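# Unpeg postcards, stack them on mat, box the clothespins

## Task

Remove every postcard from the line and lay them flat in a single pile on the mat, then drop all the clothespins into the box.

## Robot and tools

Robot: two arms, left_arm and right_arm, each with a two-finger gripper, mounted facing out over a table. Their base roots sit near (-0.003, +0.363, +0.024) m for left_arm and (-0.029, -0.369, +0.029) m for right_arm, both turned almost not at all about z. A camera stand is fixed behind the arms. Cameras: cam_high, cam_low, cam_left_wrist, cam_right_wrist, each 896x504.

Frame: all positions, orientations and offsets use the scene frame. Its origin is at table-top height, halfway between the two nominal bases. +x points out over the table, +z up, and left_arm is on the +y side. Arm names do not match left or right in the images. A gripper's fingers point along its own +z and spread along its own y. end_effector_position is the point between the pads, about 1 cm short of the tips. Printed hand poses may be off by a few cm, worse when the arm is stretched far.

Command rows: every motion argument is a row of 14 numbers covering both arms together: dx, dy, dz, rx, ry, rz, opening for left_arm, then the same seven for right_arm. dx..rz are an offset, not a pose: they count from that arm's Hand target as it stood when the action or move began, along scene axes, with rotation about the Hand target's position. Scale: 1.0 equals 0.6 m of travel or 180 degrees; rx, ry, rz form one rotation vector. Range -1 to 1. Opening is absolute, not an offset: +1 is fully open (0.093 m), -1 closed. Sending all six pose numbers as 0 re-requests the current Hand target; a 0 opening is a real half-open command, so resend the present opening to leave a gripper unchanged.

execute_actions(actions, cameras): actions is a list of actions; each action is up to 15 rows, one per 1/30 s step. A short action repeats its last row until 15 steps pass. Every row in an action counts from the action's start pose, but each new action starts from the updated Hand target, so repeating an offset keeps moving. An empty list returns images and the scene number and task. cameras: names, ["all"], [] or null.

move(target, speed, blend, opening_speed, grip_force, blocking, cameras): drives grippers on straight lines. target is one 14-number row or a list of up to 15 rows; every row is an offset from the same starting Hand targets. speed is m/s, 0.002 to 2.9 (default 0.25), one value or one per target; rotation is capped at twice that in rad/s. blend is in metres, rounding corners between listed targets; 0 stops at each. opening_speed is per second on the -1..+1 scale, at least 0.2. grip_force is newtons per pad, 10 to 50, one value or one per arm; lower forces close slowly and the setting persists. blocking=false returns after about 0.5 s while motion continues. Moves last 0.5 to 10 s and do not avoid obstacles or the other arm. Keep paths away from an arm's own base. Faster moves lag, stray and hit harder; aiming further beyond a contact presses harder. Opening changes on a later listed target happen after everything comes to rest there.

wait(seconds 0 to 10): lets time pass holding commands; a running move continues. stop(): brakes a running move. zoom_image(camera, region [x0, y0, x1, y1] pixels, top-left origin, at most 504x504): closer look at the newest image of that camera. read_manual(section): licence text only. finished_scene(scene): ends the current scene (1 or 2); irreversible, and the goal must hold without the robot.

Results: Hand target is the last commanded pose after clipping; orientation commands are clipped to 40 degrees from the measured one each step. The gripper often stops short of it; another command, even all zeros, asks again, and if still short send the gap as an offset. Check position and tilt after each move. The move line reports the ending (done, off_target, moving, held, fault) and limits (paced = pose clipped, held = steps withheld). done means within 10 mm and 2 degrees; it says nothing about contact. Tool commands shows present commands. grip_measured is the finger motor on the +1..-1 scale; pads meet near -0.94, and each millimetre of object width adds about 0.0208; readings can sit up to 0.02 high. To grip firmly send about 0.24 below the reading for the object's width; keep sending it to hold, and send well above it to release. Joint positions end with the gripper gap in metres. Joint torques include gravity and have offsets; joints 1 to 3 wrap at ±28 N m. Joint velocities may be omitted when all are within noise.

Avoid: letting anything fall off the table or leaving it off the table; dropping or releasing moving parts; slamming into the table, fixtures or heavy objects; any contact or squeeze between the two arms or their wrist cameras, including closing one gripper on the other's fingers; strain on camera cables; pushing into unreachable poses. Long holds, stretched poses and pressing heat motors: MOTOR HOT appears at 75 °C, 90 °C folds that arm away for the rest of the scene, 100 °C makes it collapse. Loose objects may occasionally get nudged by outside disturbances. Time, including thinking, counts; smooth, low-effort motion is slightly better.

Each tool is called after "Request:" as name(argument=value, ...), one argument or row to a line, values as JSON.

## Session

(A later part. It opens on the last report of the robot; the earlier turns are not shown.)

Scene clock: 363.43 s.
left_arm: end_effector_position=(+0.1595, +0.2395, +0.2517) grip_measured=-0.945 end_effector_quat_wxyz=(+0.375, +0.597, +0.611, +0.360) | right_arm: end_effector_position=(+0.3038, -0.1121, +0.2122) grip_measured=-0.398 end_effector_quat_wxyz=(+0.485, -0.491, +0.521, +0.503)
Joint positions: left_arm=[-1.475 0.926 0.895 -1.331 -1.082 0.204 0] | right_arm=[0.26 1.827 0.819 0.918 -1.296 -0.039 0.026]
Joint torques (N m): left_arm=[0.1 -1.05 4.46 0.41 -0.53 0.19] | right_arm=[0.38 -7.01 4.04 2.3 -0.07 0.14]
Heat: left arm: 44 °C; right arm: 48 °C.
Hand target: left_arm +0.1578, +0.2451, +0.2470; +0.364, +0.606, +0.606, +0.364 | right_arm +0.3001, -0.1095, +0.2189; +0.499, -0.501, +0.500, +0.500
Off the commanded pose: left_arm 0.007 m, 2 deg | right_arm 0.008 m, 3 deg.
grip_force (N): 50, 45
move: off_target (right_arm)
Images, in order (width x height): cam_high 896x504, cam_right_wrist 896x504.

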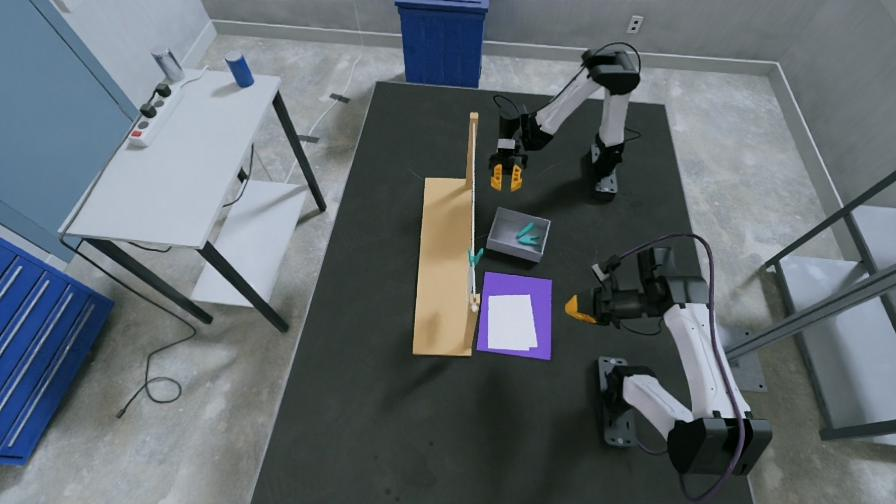

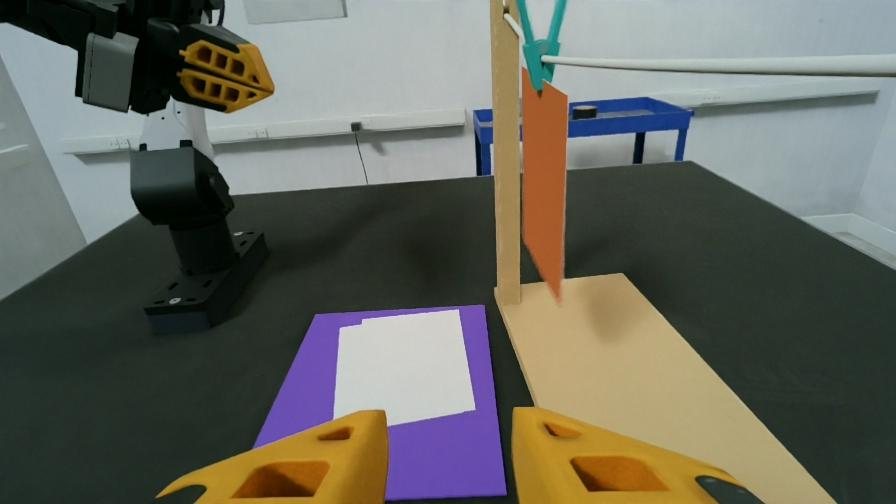

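Request:
move(
  target=[
    [0,0,0,0,0,0,-0.95,0,0.083,-0.107,0,0,0,-0.4],
    [0,0,0,0,0,0,-0.95,0.075,0.233,-0.107,0,0,0,-0.4],
    [0,0,0,0,0,0,-0.95,0.128,0.275,-0.107,0,0,0,-0.4],
  ],
  speed=0.15,
  blend=[0.02,0.02,0],
  cameras=["cam_right_wrist","cam_low","cam_high"],
)

Scene clock: 366.77 s.
left_arm: end_effector_position=(+0.1595, +0.2395, +0.2517) grip_measured=-0.945 end_effector_quat_wxyz=(+0.375, +0.597, +0.611, +0.360) | right_arm: end_effector_position=(+0.3708, +0.0495, +0.1436) grip_measured=-0.398 end_effector_quat_wxyz=(+0.494, -0.502, +0.502, +0.503)
Joint positions: left_arm=[-1.475 0.926 0.895 -1.331 -1.082 0.204 0] | right_arm=[0.556 2.407 1.405 0.989 -1.022 -0.002 0.026]
Joint torques (N m): left_arm=[0.1 -1.03 4.44 0.41 -0.53 0.17] | right_arm=[0.42 -11.38 8.21 1.54 0.16 0.09]
Heat: left arm: 44 °C; right arm: 48 °C.
Hand target: left_arm +0.1578, +0.2451, +0.2470; +0.364, +0.606, +0.606, +0.364 | right_arm +0.3769, +0.0555, +0.1547; +0.499, -0.501, +0.500, +0.500
Off the commanded pose: left_arm 0.007 m, 2 deg | right_arm 0.014 m, 1 deg.
grip_force (N): 50, 45
move: off_target (right_arm)
Images, in order (width x height): cam_high 896x504, cam_low 896x504, cam_right_wrist 896x504.

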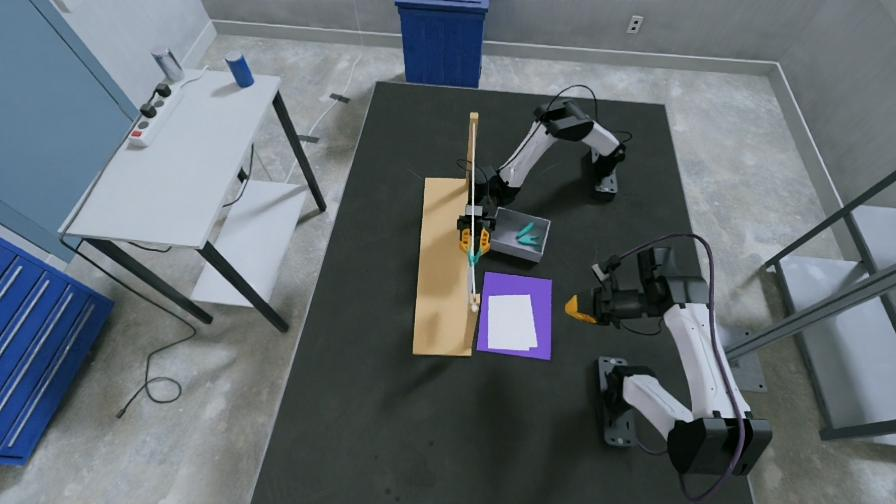

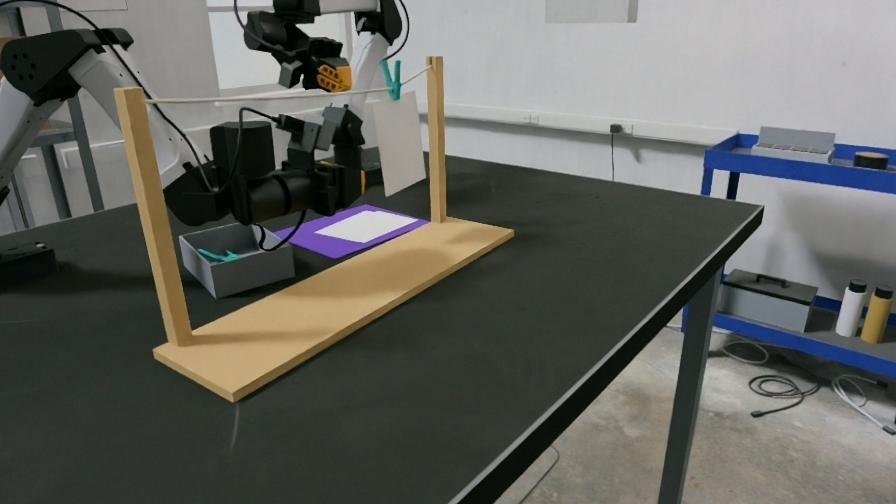

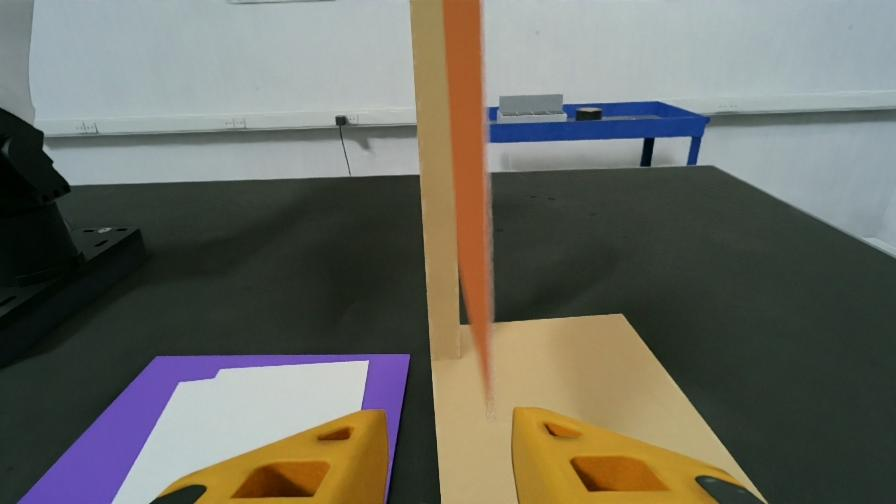

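Request:
move(
  target=[
    [0,0,0,0,0,0,-0.95,0.018,0.05,0,0,0,0,-0.4],
    [0,0,0,0,0,0,-0.95,0.018,0.118,0,0,0,0,-0.4],
  ],
  speed=0.08,
  cameras=["cam_right_wrist","cam_low"],
)

Request:
zoom_image(
  camera="cam_low",
  region=[300, 30, 480, 210],
)

Scene clock: 369.53 s.
left_arm: end_effector_position=(+0.1595, +0.2395, +0.2517) grip_measured=-0.945 end_effector_quat_wxyz=(+0.375, +0.597, +0.611, +0.360) | right_arm: end_effector_position=(+0.3793, +0.1226, +0.1416) grip_measured=-0.398 end_effector_quat_wxyz=(+0.491, -0.504, +0.500, +0.504)
Joint positions: left_arm=[-1.475 0.926 0.895 -1.331 -1.082 0.204 0] | right_arm=[0.664 2.562 1.718 0.829 -0.92 -0.002 0.026]
Joint torques (N m): left_arm=[0.06 -1.03 4.38 0.41 -0.53 0.17] | right_arm=[0.12 -12.71 9.11 1.61 0.17 0.1]
Heat: left arm: 44 °C; right arm: 48 °C.
Hand target: left_arm +0.1578, +0.2451, +0.2470; +0.364, +0.606, +0.606, +0.364 | right_arm +0.3877, +0.1263, +0.1547; +0.499, -0.501, +0.500, +0.500
Off the commanded pose: left_arm 0.007 m, 2 deg | right_arm 0.016 m, 1 deg.
grip_force (N): 50, 45
move: off_target (right_arm)
Images, in order (width x height): cam_low 896x504, cam_right_wrist 896x504.

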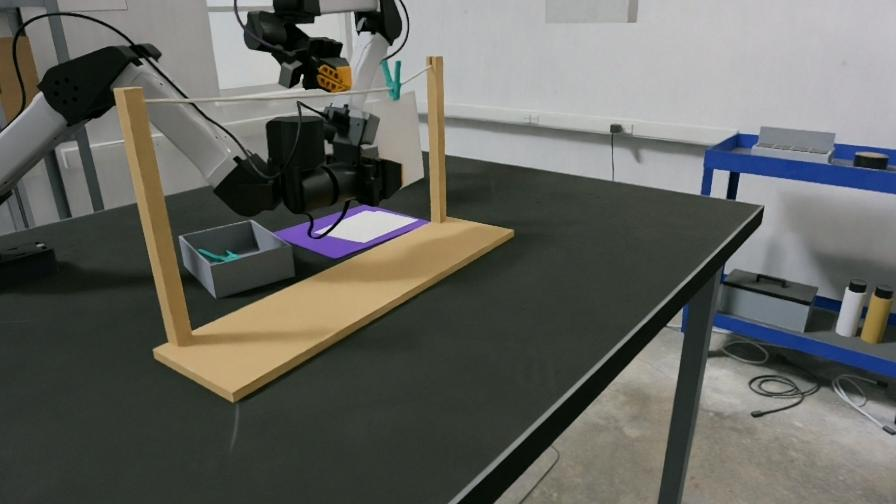

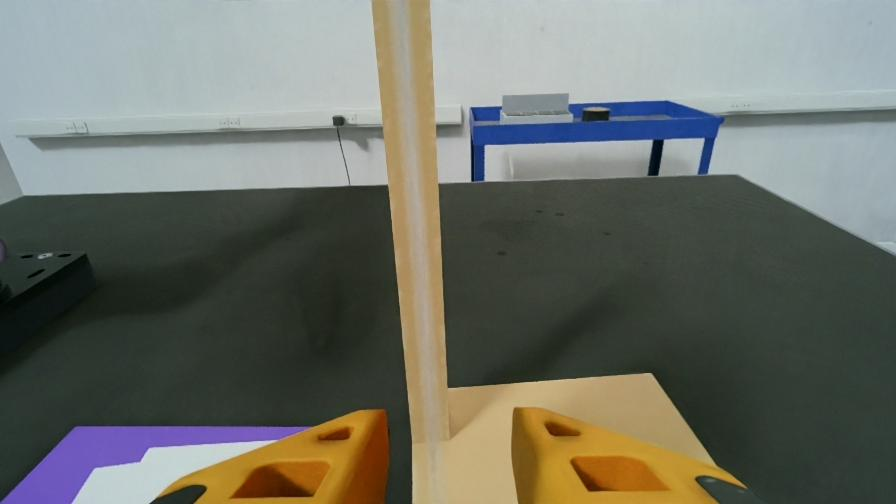

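Scaled by 2.800 from the camera's 896x504 image, which has a finer 1280x720 frame.

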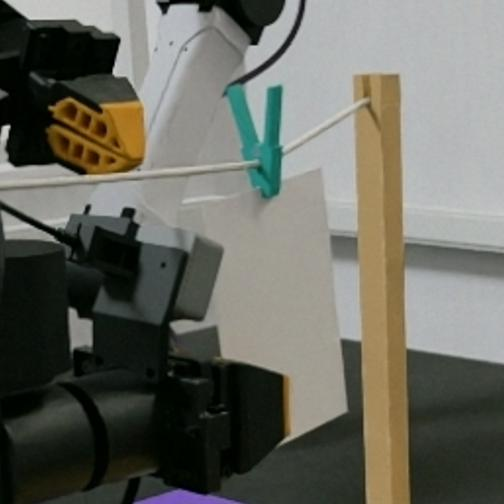

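Request:
move(
  target=[0,0,0,0,0,0,-0.95,0,0,0,0,0,0,-1],
  grip_force=[50,12],
)

Request:
move(
  target=[0,0,0,0,0,0,-0.95,0,0,0,0,0,0,-1],
  grip_force=[50,50],
  cameras=["cam_low","cam_right_wrist"],
)

Request:
zoom_image(
  camera="cam_low",
  region=[300, 30, 480, 210],
)

Scene clock: 374.23 s.
left_arm: end_effector_position=(+0.1595, +0.2395, +0.2517) grip_measured=-0.945 end_effector_quat_wxyz=(+0.375, +0.597, +0.611, +0.360) | right_arm: end_effector_position=(+0.3785, +0.1232, +0.1414) grip_measured=-0.951 end_effector_quat_wxyz=(+0.490, -0.504, +0.501, +0.505)
Joint positions: left_arm=[-1.475 0.926 0.895 -1.331 -1.082 0.204 0] | right_arm=[0.666 2.562 1.718 0.828 -0.92 -0.002 0]
Joint torques (N m): left_arm=[0.12 -0.99 4.41 0.41 -0.52 0.17] | right_arm=[0.12 -12.68 9.13 1.61 0.17 0.08]
Heat: left arm: 43 °C; right arm: 48 °C.
Hand target: left_arm +0.1578, +0.2451, +0.2470; +0.364, +0.606, +0.606, +0.364 | right_arm +0.3877, +0.1263, +0.1547; +0.499, -0.501, +0.500, +0.500
Off the commanded pose: left_arm 0.007 m, 2 deg | right_arm 0.016 m, 1 deg.
grip_force (N): 50, 12
move: off_target (right_arm)

Scene clock: 375.03 s.
left_arm: end_effector_position=(+0.1595, +0.2395, +0.2517) grip_measured=-0.945 end_effector_quat_wxyz=(+0.375, +0.597, +0.611, +0.360) | right_arm: end_effector_position=(+0.3785, +0.1232, +0.1414) grip_measured=-0.977 end_effector_quat_wxyz=(+0.490, -0.504, +0.501, +0.505)
Joint positions: left_arm=[-1.475 0.926 0.895 -1.331 -1.082 0.204 0] | right_arm=[0.666 2.562 1.718 0.828 -0.92 -0.002 0]
Joint torques (N m): left_arm=[0.1 -1.05 4.42 0.4 -0.53 0.19] | right_arm=[0.12 -12.67 9.11 1.62 0.18 0.1]
Heat: left arm: 43 °C; right arm: 48 °C.
Hand target: left_arm +0.1578, +0.2451, +0.2470; +0.364, +0.606, +0.606, +0.364 | right_arm +0.3877, +0.1263, +0.1547; +0.499, -0.501, +0.500, +0.500
Off the commanded pose: left_arm 0.007 m, 2 deg | right_arm 0.016 m, 1 deg.
move: off_target (right_arm)
Images, in order (width x height): cam_low 896x504, cam_right_wrist 896x504.

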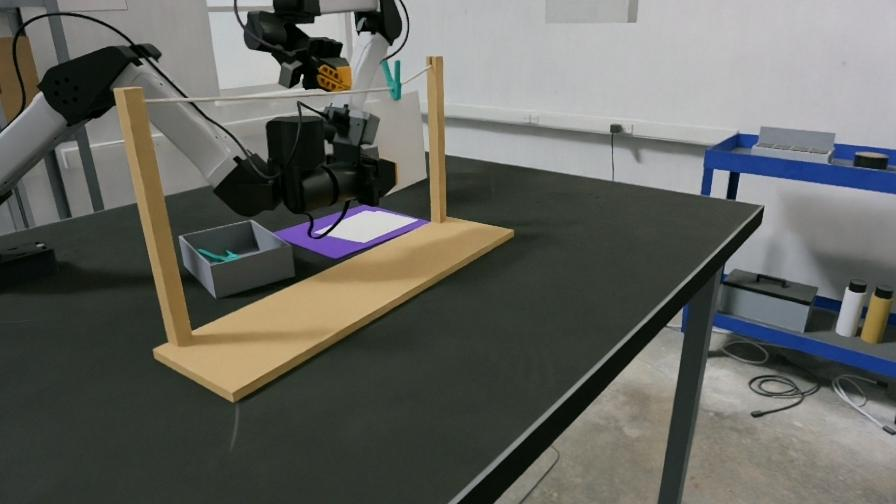

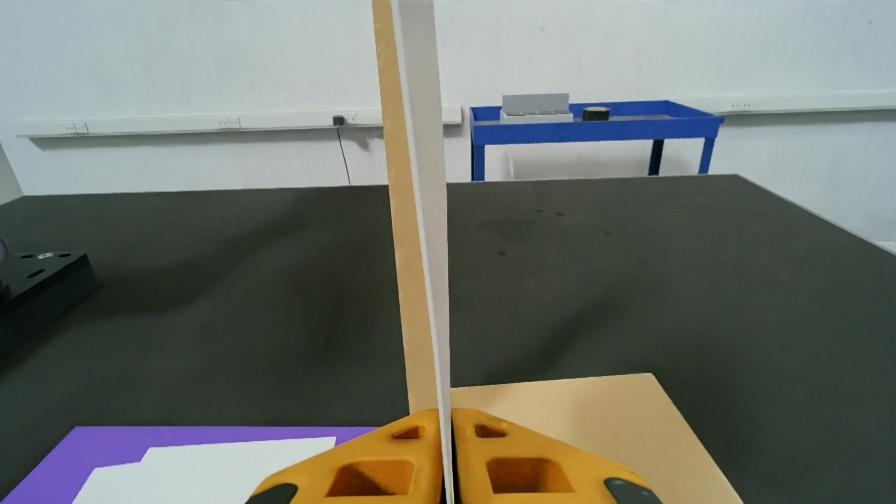

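Scaled by 2.800 from the camera's 896x504 image, which has a finer 1280x720 frame.

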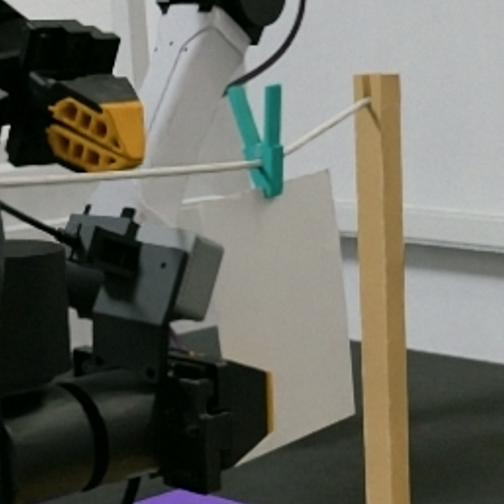

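Request:
move(
  target=[
    [0.05,-0.1,0.24,0,0.094,0,0.4,0,0,0,0,0,0,-1],
    [0.2,-0.15,0.24,0,0.094,0,0.4,0,0,0,0,0,0,-1],
  ],
  speed=0.2,
  blend=[0.04,0],
  cameras=["cam_left_wrist","cam_low","cam_high"],
)

Scene clock: 377.87 s.
left_arm: end_effector_position=(+0.2783, +0.1570, +0.3817) grip_measured=+0.398 end_effector_quat_wxyz=(+0.258, +0.654, +0.655, +0.277) | right_arm: end_effector_position=(+0.3785, +0.1232, +0.1414) grip_measured=-0.977 end_effector_quat_wxyz=(+0.490, -0.504, +0.501, +0.505)
Joint positions: left_arm=[-0.918 1.642 2.115 -1.524 -0.605 0.822 0.064] | right_arm=[0.666 2.562 1.718 0.828 -0.92 -0.002 0]
Joint torques (N m): left_arm=[-0.14 -4.6 7.8 1.17 -0.22 0.21] | right_arm=[0.16 -12.72 9.09 1.6 0.18 0.09]
Heat: left arm: 44 °C; right arm: 49 °C.
Hand target: left_arm +0.2778, +0.1551, +0.3910; +0.271, +0.653, +0.653, +0.271 | right_arm +0.3877, +0.1263, +0.1547; +0.499, -0.501, +0.500, +0.500
Off the commanded pose: left_arm 0.010 m, 2 deg | right_arm 0.016 m, 1 deg.
move: off_target (right_arm)
Images, in order (width x height): cam_high 896x504, cam_low 896x504, cam_left_wrist 896x504.

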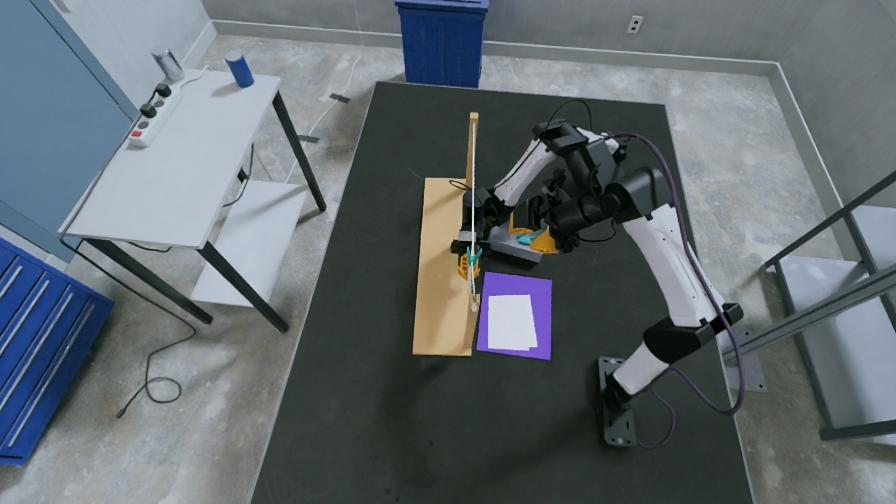

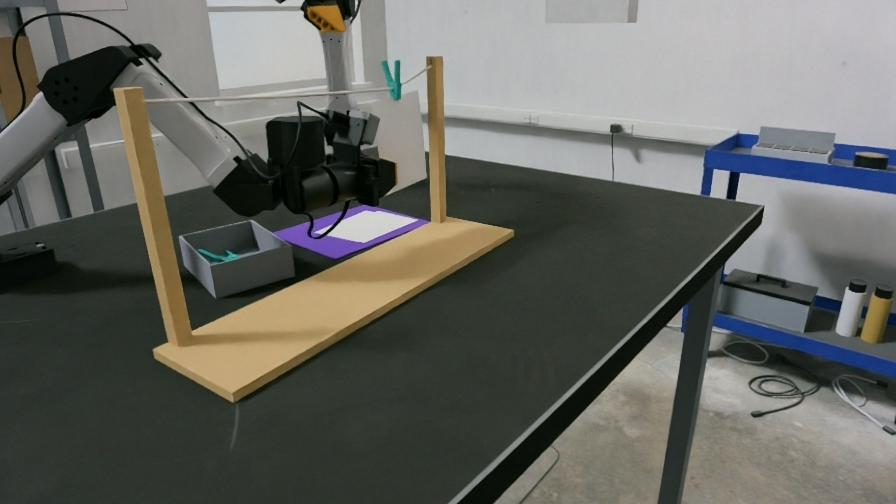

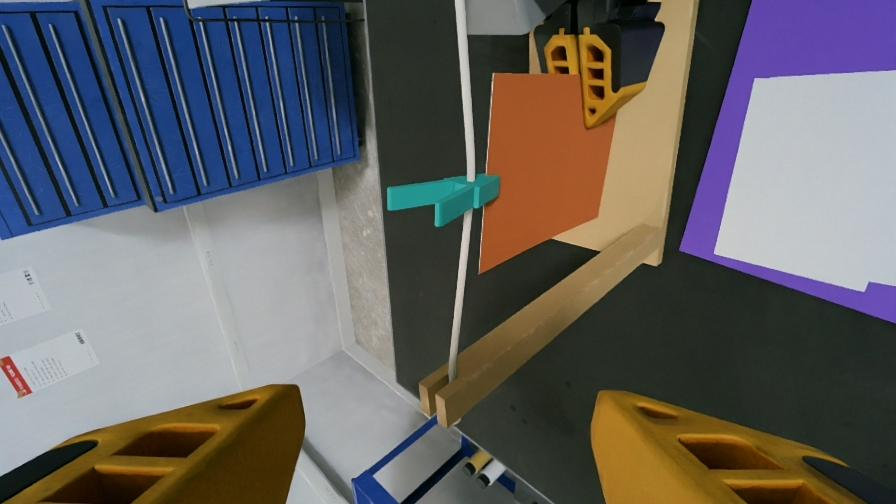

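Request:
move(
  target=[0.084,-0.004,-0.057,0,0,0,0.3,0,0,0,0,0,0,-1],
  speed=0.12,
  cameras=["cam_left_wrist","cam_low"],
)

Scene clock: 380.17 s.
left_arm: end_effector_position=(+0.3226, +0.1611, +0.3552) grip_measured=+0.303 end_effector_quat_wxyz=(+0.253, +0.655, +0.657, +0.274) | right_arm: end_effector_position=(+0.3785, +0.1232, +0.1414) grip_measured=-0.977 end_effector_quat_wxyz=(+0.490, -0.504, +0.501, +0.505)
Joint positions: left_arm=[-0.788 1.656 1.993 -1.331 -0.533 0.948 0.06] | right_arm=[0.666 2.562 1.718 0.828 -0.92 -0.002 0]
Joint torques (N m): left_arm=[-0.06 -5.35 4.45 1.77 -0.15 0.22] | right_arm=[0.06 -12.72 9.1 1.62 0.18 0.09]
Heat: left arm: 44 °C; right arm: 49 °C.
Hand target: left_arm +0.3282, +0.1527, +0.3568; +0.271, +0.653, +0.653, +0.271 | right_arm +0.3877, +0.1263, +0.1547; +0.499, -0.501, +0.500, +0.500
Off the commanded pose: left_arm 0.010 m, 2 deg | right_arm 0.016 m, 1 deg.
move: off_target (right_arm)
Images, in order (width x height): cam_low 896x504, cam_left_wrist 896x504.

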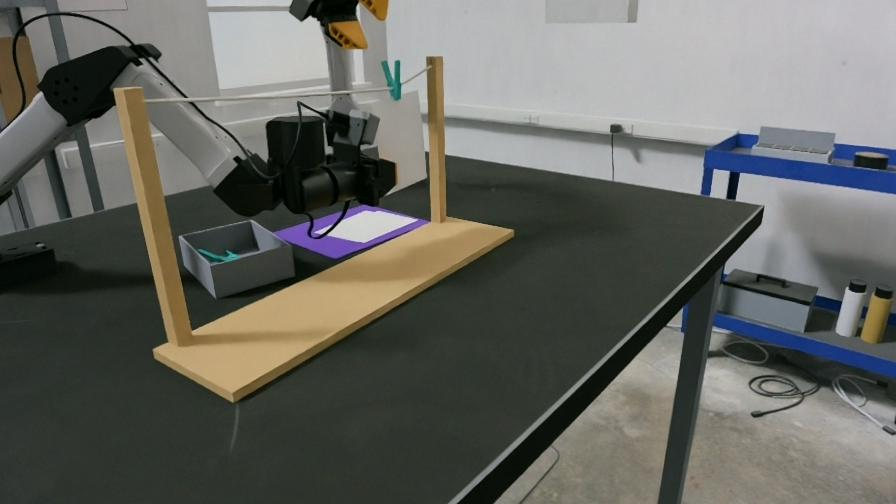

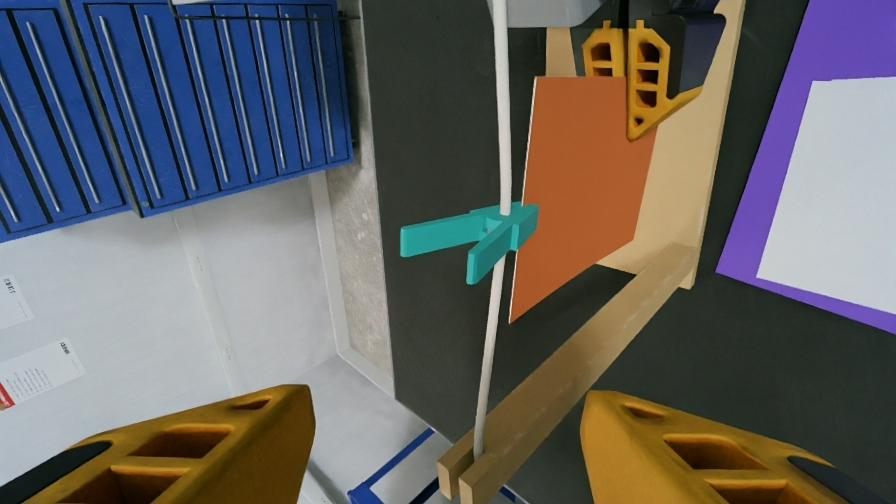

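Request:
move(
  target=[0.058,-0.008,-0.0585,0,0,0,0.3,0,0,0,0,0,0,-1],
  speed=0.08,
  cameras=["cam_left_wrist","cam_low"],
)

Request:
zoom_image(
  camera="cam_low",
  region=[300, 10, 480, 150],
)

Scene clock: 382.00 s.
left_arm: end_effector_position=(+0.3565, +0.1554, +0.3210) grip_measured=+0.303 end_effector_quat_wxyz=(+0.254, +0.655, +0.657, +0.273) | right_arm: end_effector_position=(+0.3785, +0.1232, +0.1414) grip_measured=-0.977 end_effector_quat_wxyz=(+0.490, -0.504, +0.501, +0.505)
Joint positions: left_arm=[-0.725 1.685 1.866 -1.144 -0.495 1.007 0.06] | right_arm=[0.666 2.562 1.718 0.828 -0.92 -0.002 0]
Joint torques (N m): left_arm=[0.05 -5.81 4.94 1.84 -0.12 0.21] | right_arm=[0.08 -12.71 9.1 1.61 0.18 0.08]
Heat: left arm: 44 °C; right arm: 49 °C.
Hand target: left_arm +0.3630, +0.1479, +0.3217; +0.271, +0.653, +0.653, +0.271 | right_arm +0.3877, +0.1263, +0.1547; +0.499, -0.501, +0.500, +0.500
Off the commanded pose: left_arm 0.010 m, 2 deg | right_arm 0.016 m, 1 deg.
move: off_target (right_arm)
Images, in order (width x height): cam_low 896x504, cam_left_wrist 896x504.

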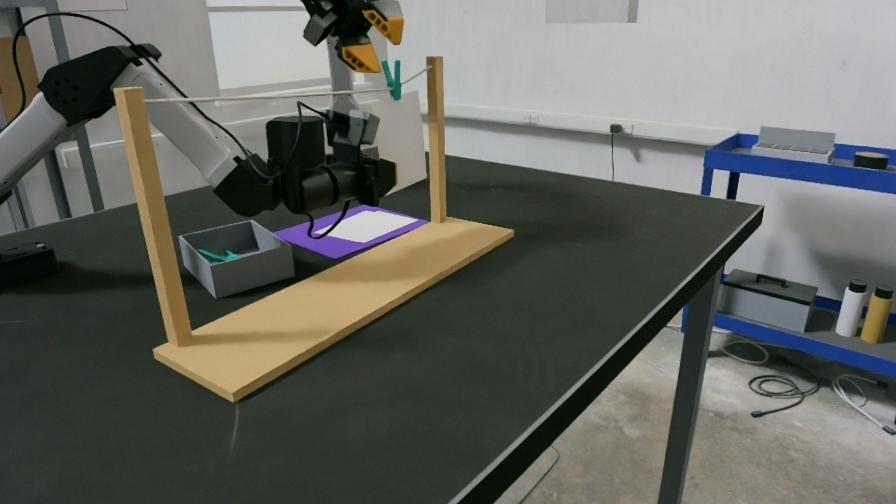

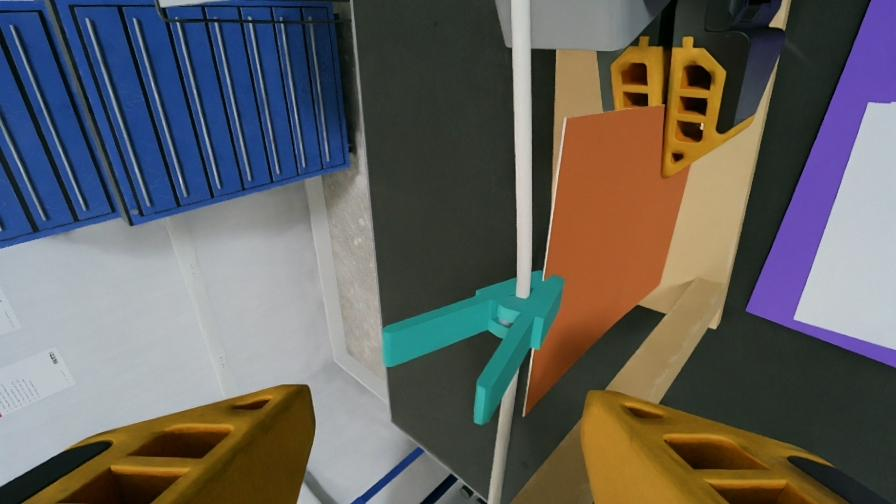

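Scaled by 2.800 from the camera's 896x504 image, which has a finer 1280x720 frame.

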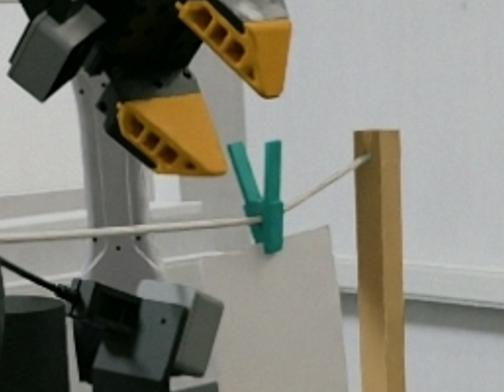

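Request:
move(
  target=[0.04,0.012,-0.04,0,0,0,0.3,0,0,0,0,0,0,-1],
  speed=0.06,
  cameras=["cam_left_wrist","cam_low"],
)

Request:
zoom_image(
  camera="cam_low",
  region=[300, 10, 480, 150],
)

Scene clock: 383.63 s.
left_arm: end_effector_position=(+0.3800, +0.1626, +0.2973) grip_measured=+0.303 end_effector_quat_wxyz=(+0.254, +0.655, +0.658, +0.272) | right_arm: end_effector_position=(+0.3785, +0.1232, +0.1414) grip_measured=-0.977 end_effector_quat_wxyz=(+0.490, -0.504, +0.501, +0.505)
Joint positions: left_arm=[-0.662 1.696 1.774 -1.016 -0.456 1.061 0.06] | right_arm=[0.666 2.562 1.718 0.828 -0.92 -0.002 0]
Joint torques (N m): left_arm=[0.01 -6.04 5.16 1.9 -0.11 0.2] | right_arm=[0.14 -12.72 9.09 1.62 0.18 0.08]
Heat: left arm: 43 °C; right arm: 49 °C.
Hand target: left_arm +0.3870, +0.1551, +0.2977; +0.271, +0.653, +0.653, +0.271 | right_arm +0.3877, +0.1263, +0.1547; +0.499, -0.501, +0.500, +0.500
Off the commanded pose: left_arm 0.010 m, 2 deg | right_arm 0.016 m, 1 deg.
move: off_target (right_arm)
Images, in order (width x height): cam_low 896x504, cam_left_wrist 896x504.

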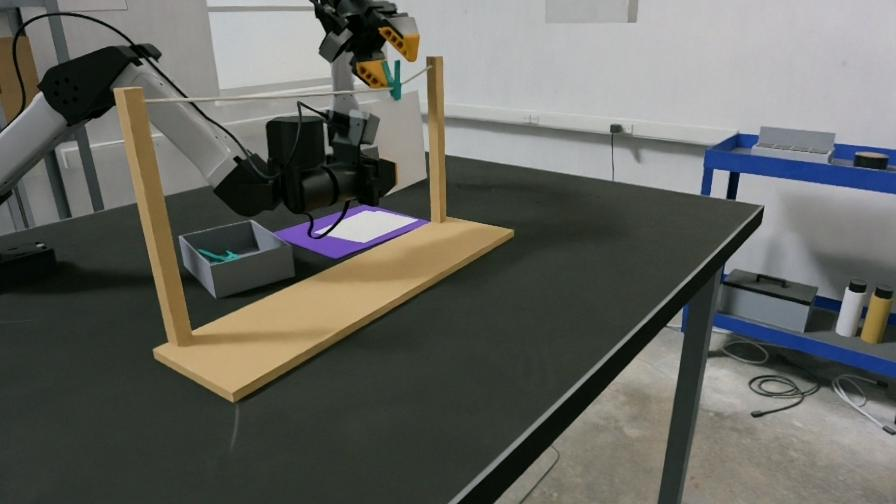

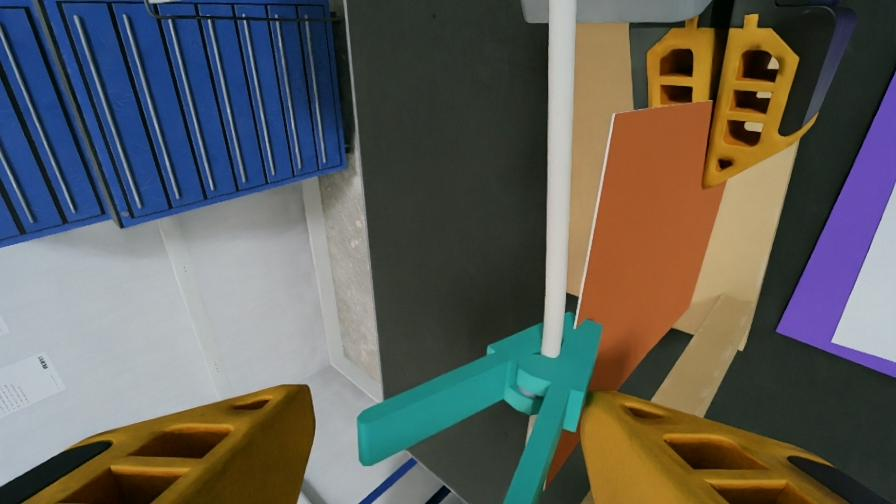

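Scaled by 2.800 from the camera's 896x504 image, which has a finer 1280x720 frame.

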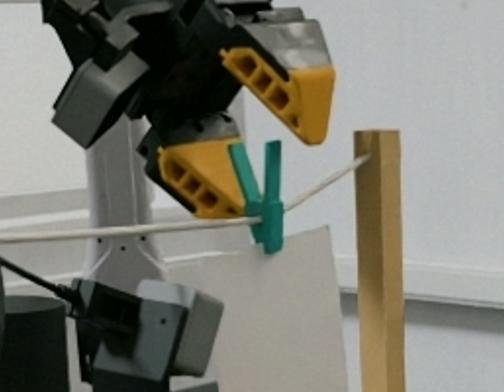

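Request:
move(
  target=[0,0,0,0,0,0,-0.4,0,0,0,0,0,0,-1],
  opening_speed=0.7,
  cameras=["cam_left_wrist","cam_low"],
)

Request:
zoom_image(
  camera="cam_low",
  region=[300, 10, 480, 150],
)

Scene clock: 385.83 s.
left_arm: end_effector_position=(+0.3810, +0.1549, +0.3011) grip_measured=-0.393 end_effector_quat_wxyz=(+0.267, +0.655, +0.653, +0.271) | right_arm: end_effector_position=(+0.3831, +0.1203, +0.1396) grip_measured=-0.977 end_effector_quat_wxyz=(+0.491, -0.501, +0.505, +0.502)
Joint positions: left_arm=[-0.674 1.696 1.776 -0.992 -0.455 1.063 0.026] | right_arm=[0.658 2.565 1.721 0.822 -0.917 -0.002 0]
Joint torques (N m): left_arm=[0.03 -6.01 5.12 1.7 -0.12 0.2] | right_arm=[0.08 -12.86 8.85 1.68 0.15 0.08]
Heat: left arm: 43 °C; right arm: 49 °C.
Hand target: left_arm +0.3870, +0.1551, +0.2977; +0.271, +0.653, +0.653, +0.271 | right_arm +0.3877, +0.1263, +0.1547; +0.499, -0.501, +0.500, +0.500
Off the commanded pose: left_arm 0.007 m, 0 deg | right_arm 0.017 m, 1 deg.
move: off_target (right_arm)
Images, in order (width x height): cam_low 896x504, cam_left_wrist 896x504.

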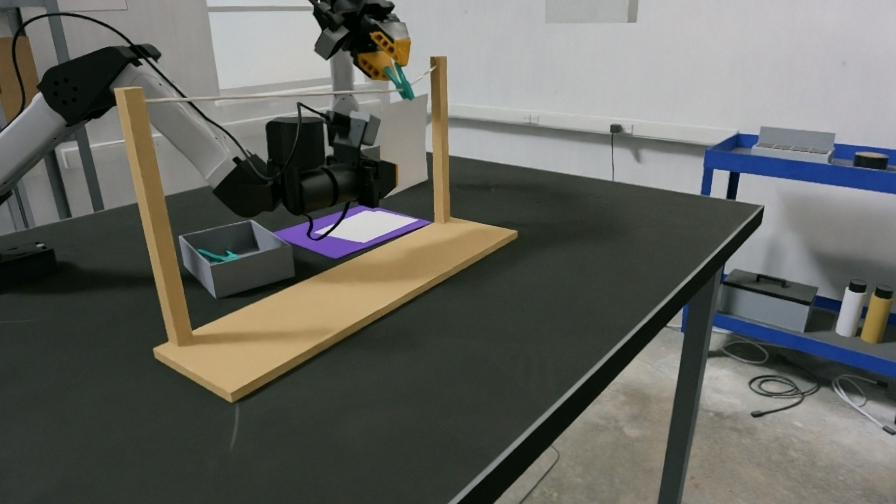

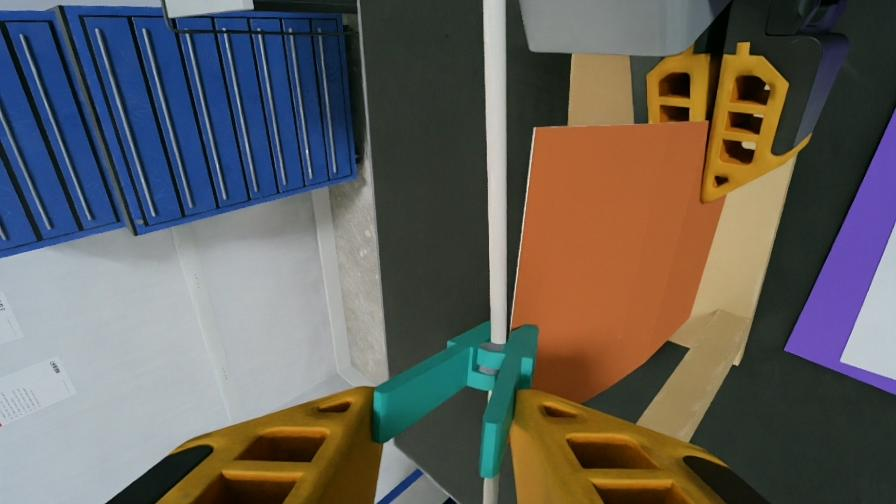

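Scaled by 2.800 from the camera's 896x504 image, which has a finer 1280x720 frame.

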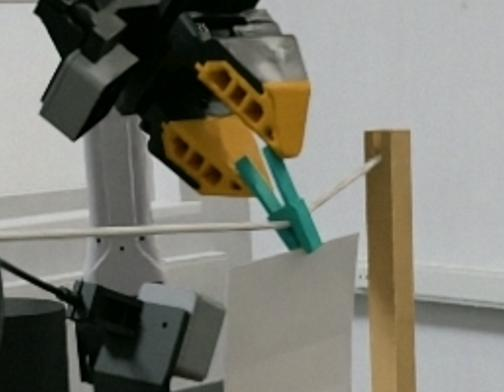

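Request:
move(
  target=[0.015,0,-0.018,0,0,0,-0.4,0,0,0,0,0,0,-1],
  speed=0.04,
)

Request:
move(
  target=[0,0,0,0,0,0,-0.8,0,0,0,0,0,0,-1],
  opening_speed=0.5,
  cameras=["cam_left_wrist","cam_low"],
)

Request:
zoom_image(
  camera="cam_low",
  region=[300, 10, 480, 150],
)

Scene clock: 387.00 s.
left_arm: end_effector_position=(+0.3835, +0.1502, +0.2977) grip_measured=-0.395 end_effector_quat_wxyz=(+0.274, +0.658, +0.648, +0.267) | right_arm: end_effector_position=(+0.3831, +0.1203, +0.1396) grip_measured=-0.977 end_effector_quat_wxyz=(+0.491, -0.501, +0.505, +0.502)
Joint positions: left_arm=[-0.674 1.696 1.756 -0.956 -0.441 1.075 0.026] | right_arm=[0.658 2.565 1.721 0.822 -0.917 -0.002 0]
Joint torques (N m): left_arm=[1.39 -5.11 4.25 1.88 -0.16 0.22] | right_arm=[0.12 -12.83 8.92 1.68 0.14 0.09]
Heat: left arm: 43 °C; right arm: 49 °C.
Hand target: left_arm +0.3960, +0.1551, +0.2869; +0.271, +0.653, +0.653, +0.271 | right_arm +0.3877, +0.1263, +0.1547; +0.499, -0.501, +0.500, +0.500
Off the commanded pose: left_arm 0.017 m, 1 deg | right_arm 0.017 m, 1 deg.
move: off_target (left_arm, right_arm)

Scene clock: 388.63 s.
left_arm: end_effector_position=(+0.3833, +0.1509, +0.2950) grip_measured=-0.754 end_effector_quat_wxyz=(+0.272, +0.660, +0.649, +0.265) | right_arm: end_effector_position=(+0.3831, +0.1203, +0.1396) grip_measured=-0.977 end_effector_quat_wxyz=(+0.491, -0.501, +0.505, +0.502)
Joint positions: left_arm=[-0.671 1.696 1.75 -0.956 -0.435 1.075 0.009] | right_arm=[0.658 2.565 1.721 0.822 -0.917 -0.002 0]
Joint torques (N m): left_arm=[1.07 -5.04 4.74 1.86 -0.21 0.2] | right_arm=[0.1 -12.85 8.96 1.69 0.15 0.09]
Heat: left arm: 43 °C; right arm: 49 °C.
Hand target: left_arm +0.3960, +0.1551, +0.2869; +0.271, +0.653, +0.653, +0.271 | right_arm +0.3877, +0.1263, +0.1547; +0.499, -0.501, +0.500, +0.500
Off the commanded pose: left_arm 0.016 m, 1 deg | right_arm 0.017 m, 1 deg.
move: off_target (left_arm, right_arm)
Images, in order (width x height): cam_low 896x504, cam_left_wrist 896x504.

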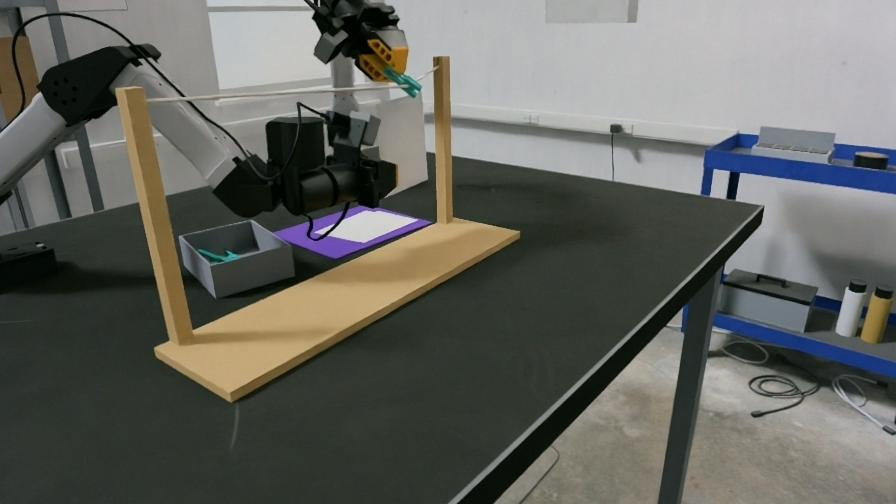

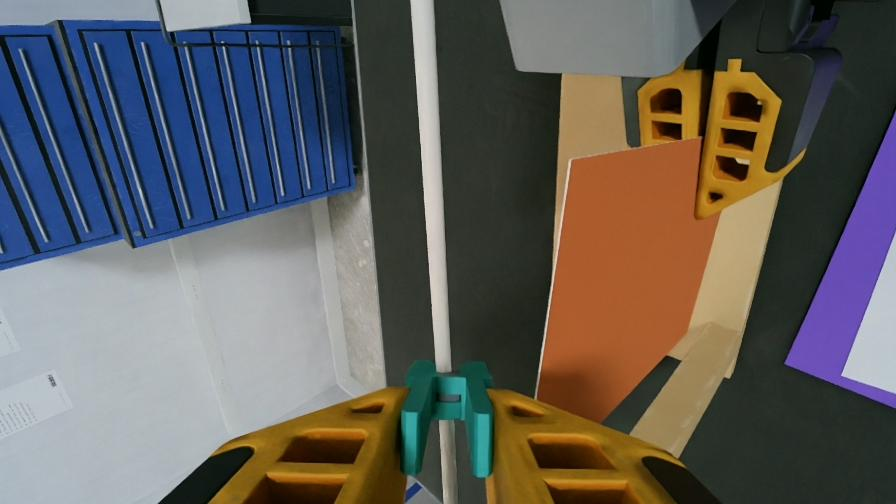

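Scaled by 2.800 from the camera's 896x504 image, which has a finer 1280x720 frame.

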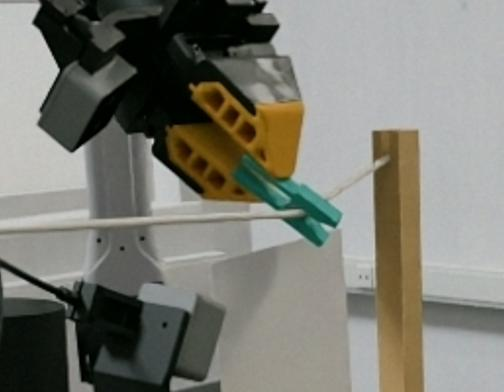

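Request:
move(
  target=[
    [-0.12,0.0,0.12,0,0,0,-0.8,0,0,0,0,0,0,-1],
    [-0.32,0.08,0.14,0,0,0,-0.8,0,0,0,0,0,0,-1],
  ],
  speed=[0.06,0.2],
  cameras=["cam_left_wrist","cam_low","cam_high"],
)

Scene clock: 392.80 s.
left_arm: end_effector_position=(+0.2072, +0.1908, +0.3703) grip_measured=-0.762 end_effector_quat_wxyz=(+0.283, +0.660, +0.647, +0.257) | right_arm: end_effector_position=(+0.3831, +0.1203, +0.1396) grip_measured=-0.977 end_effector_quat_wxyz=(+0.491, -0.501, +0.505, +0.502)
Joint positions: left_arm=[-1.074 1.338 1.785 -1.529 -0.642 0.687 0.009] | right_arm=[0.658 2.565 1.721 0.822 -0.917 -0.002 0]
Joint torques (N m): left_arm=[-0.95 -3.95 3.97 0.82 -0.67 -0.1] | right_arm=[0.13 -12.88 8.94 1.68 0.14 0.09]
Heat: left arm: 44 °C; right arm: 50 °C.
Hand target: left_arm +0.2040, +0.2031, +0.3709; +0.271, +0.653, +0.653, +0.271 | right_arm +0.3877, +0.1263, +0.1547; +0.499, -0.501, +0.500, +0.500
Off the commanded pose: left_arm 0.013 m, 2 deg | right_arm 0.017 m, 1 deg.
joint sent to its limit (left arm) — joint 4 (wrist pitch), lower limit. The joint targets are off in position, not in orientation.
move: off_target (left_arm, right_arm)
Images, in order (width x height): cam_high 896x504, cam_low 896x504, cam_left_wrist 896x504.

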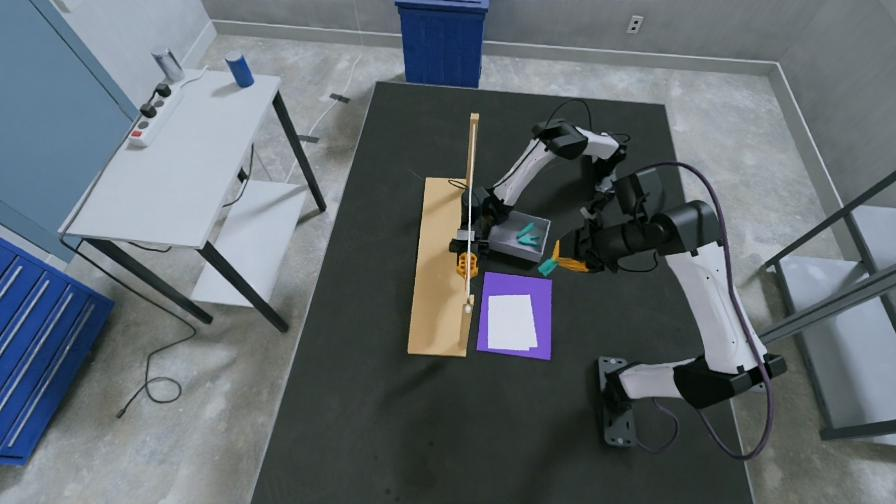

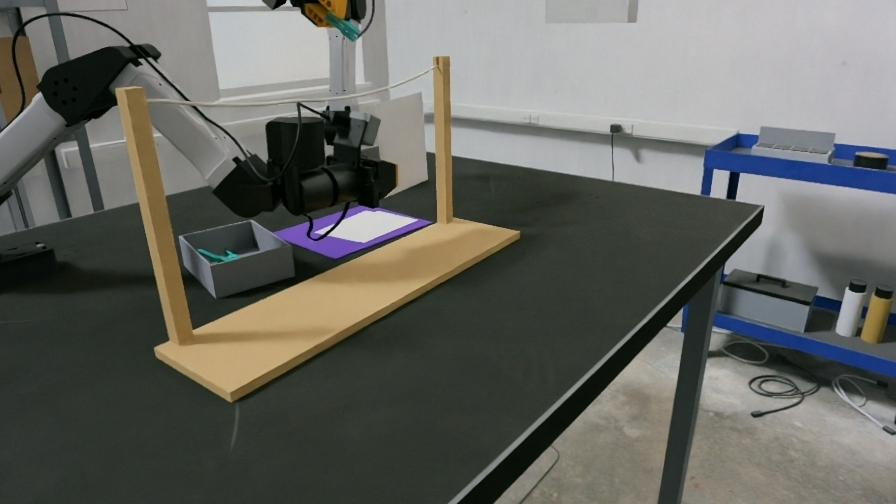

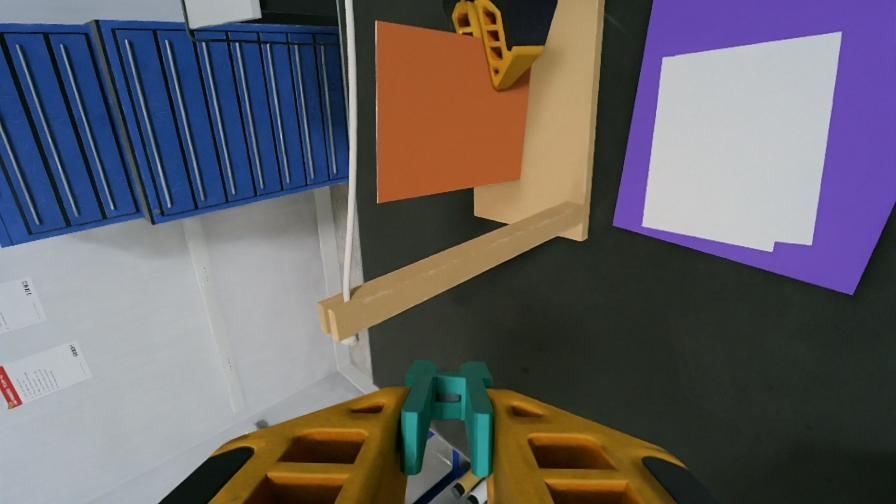

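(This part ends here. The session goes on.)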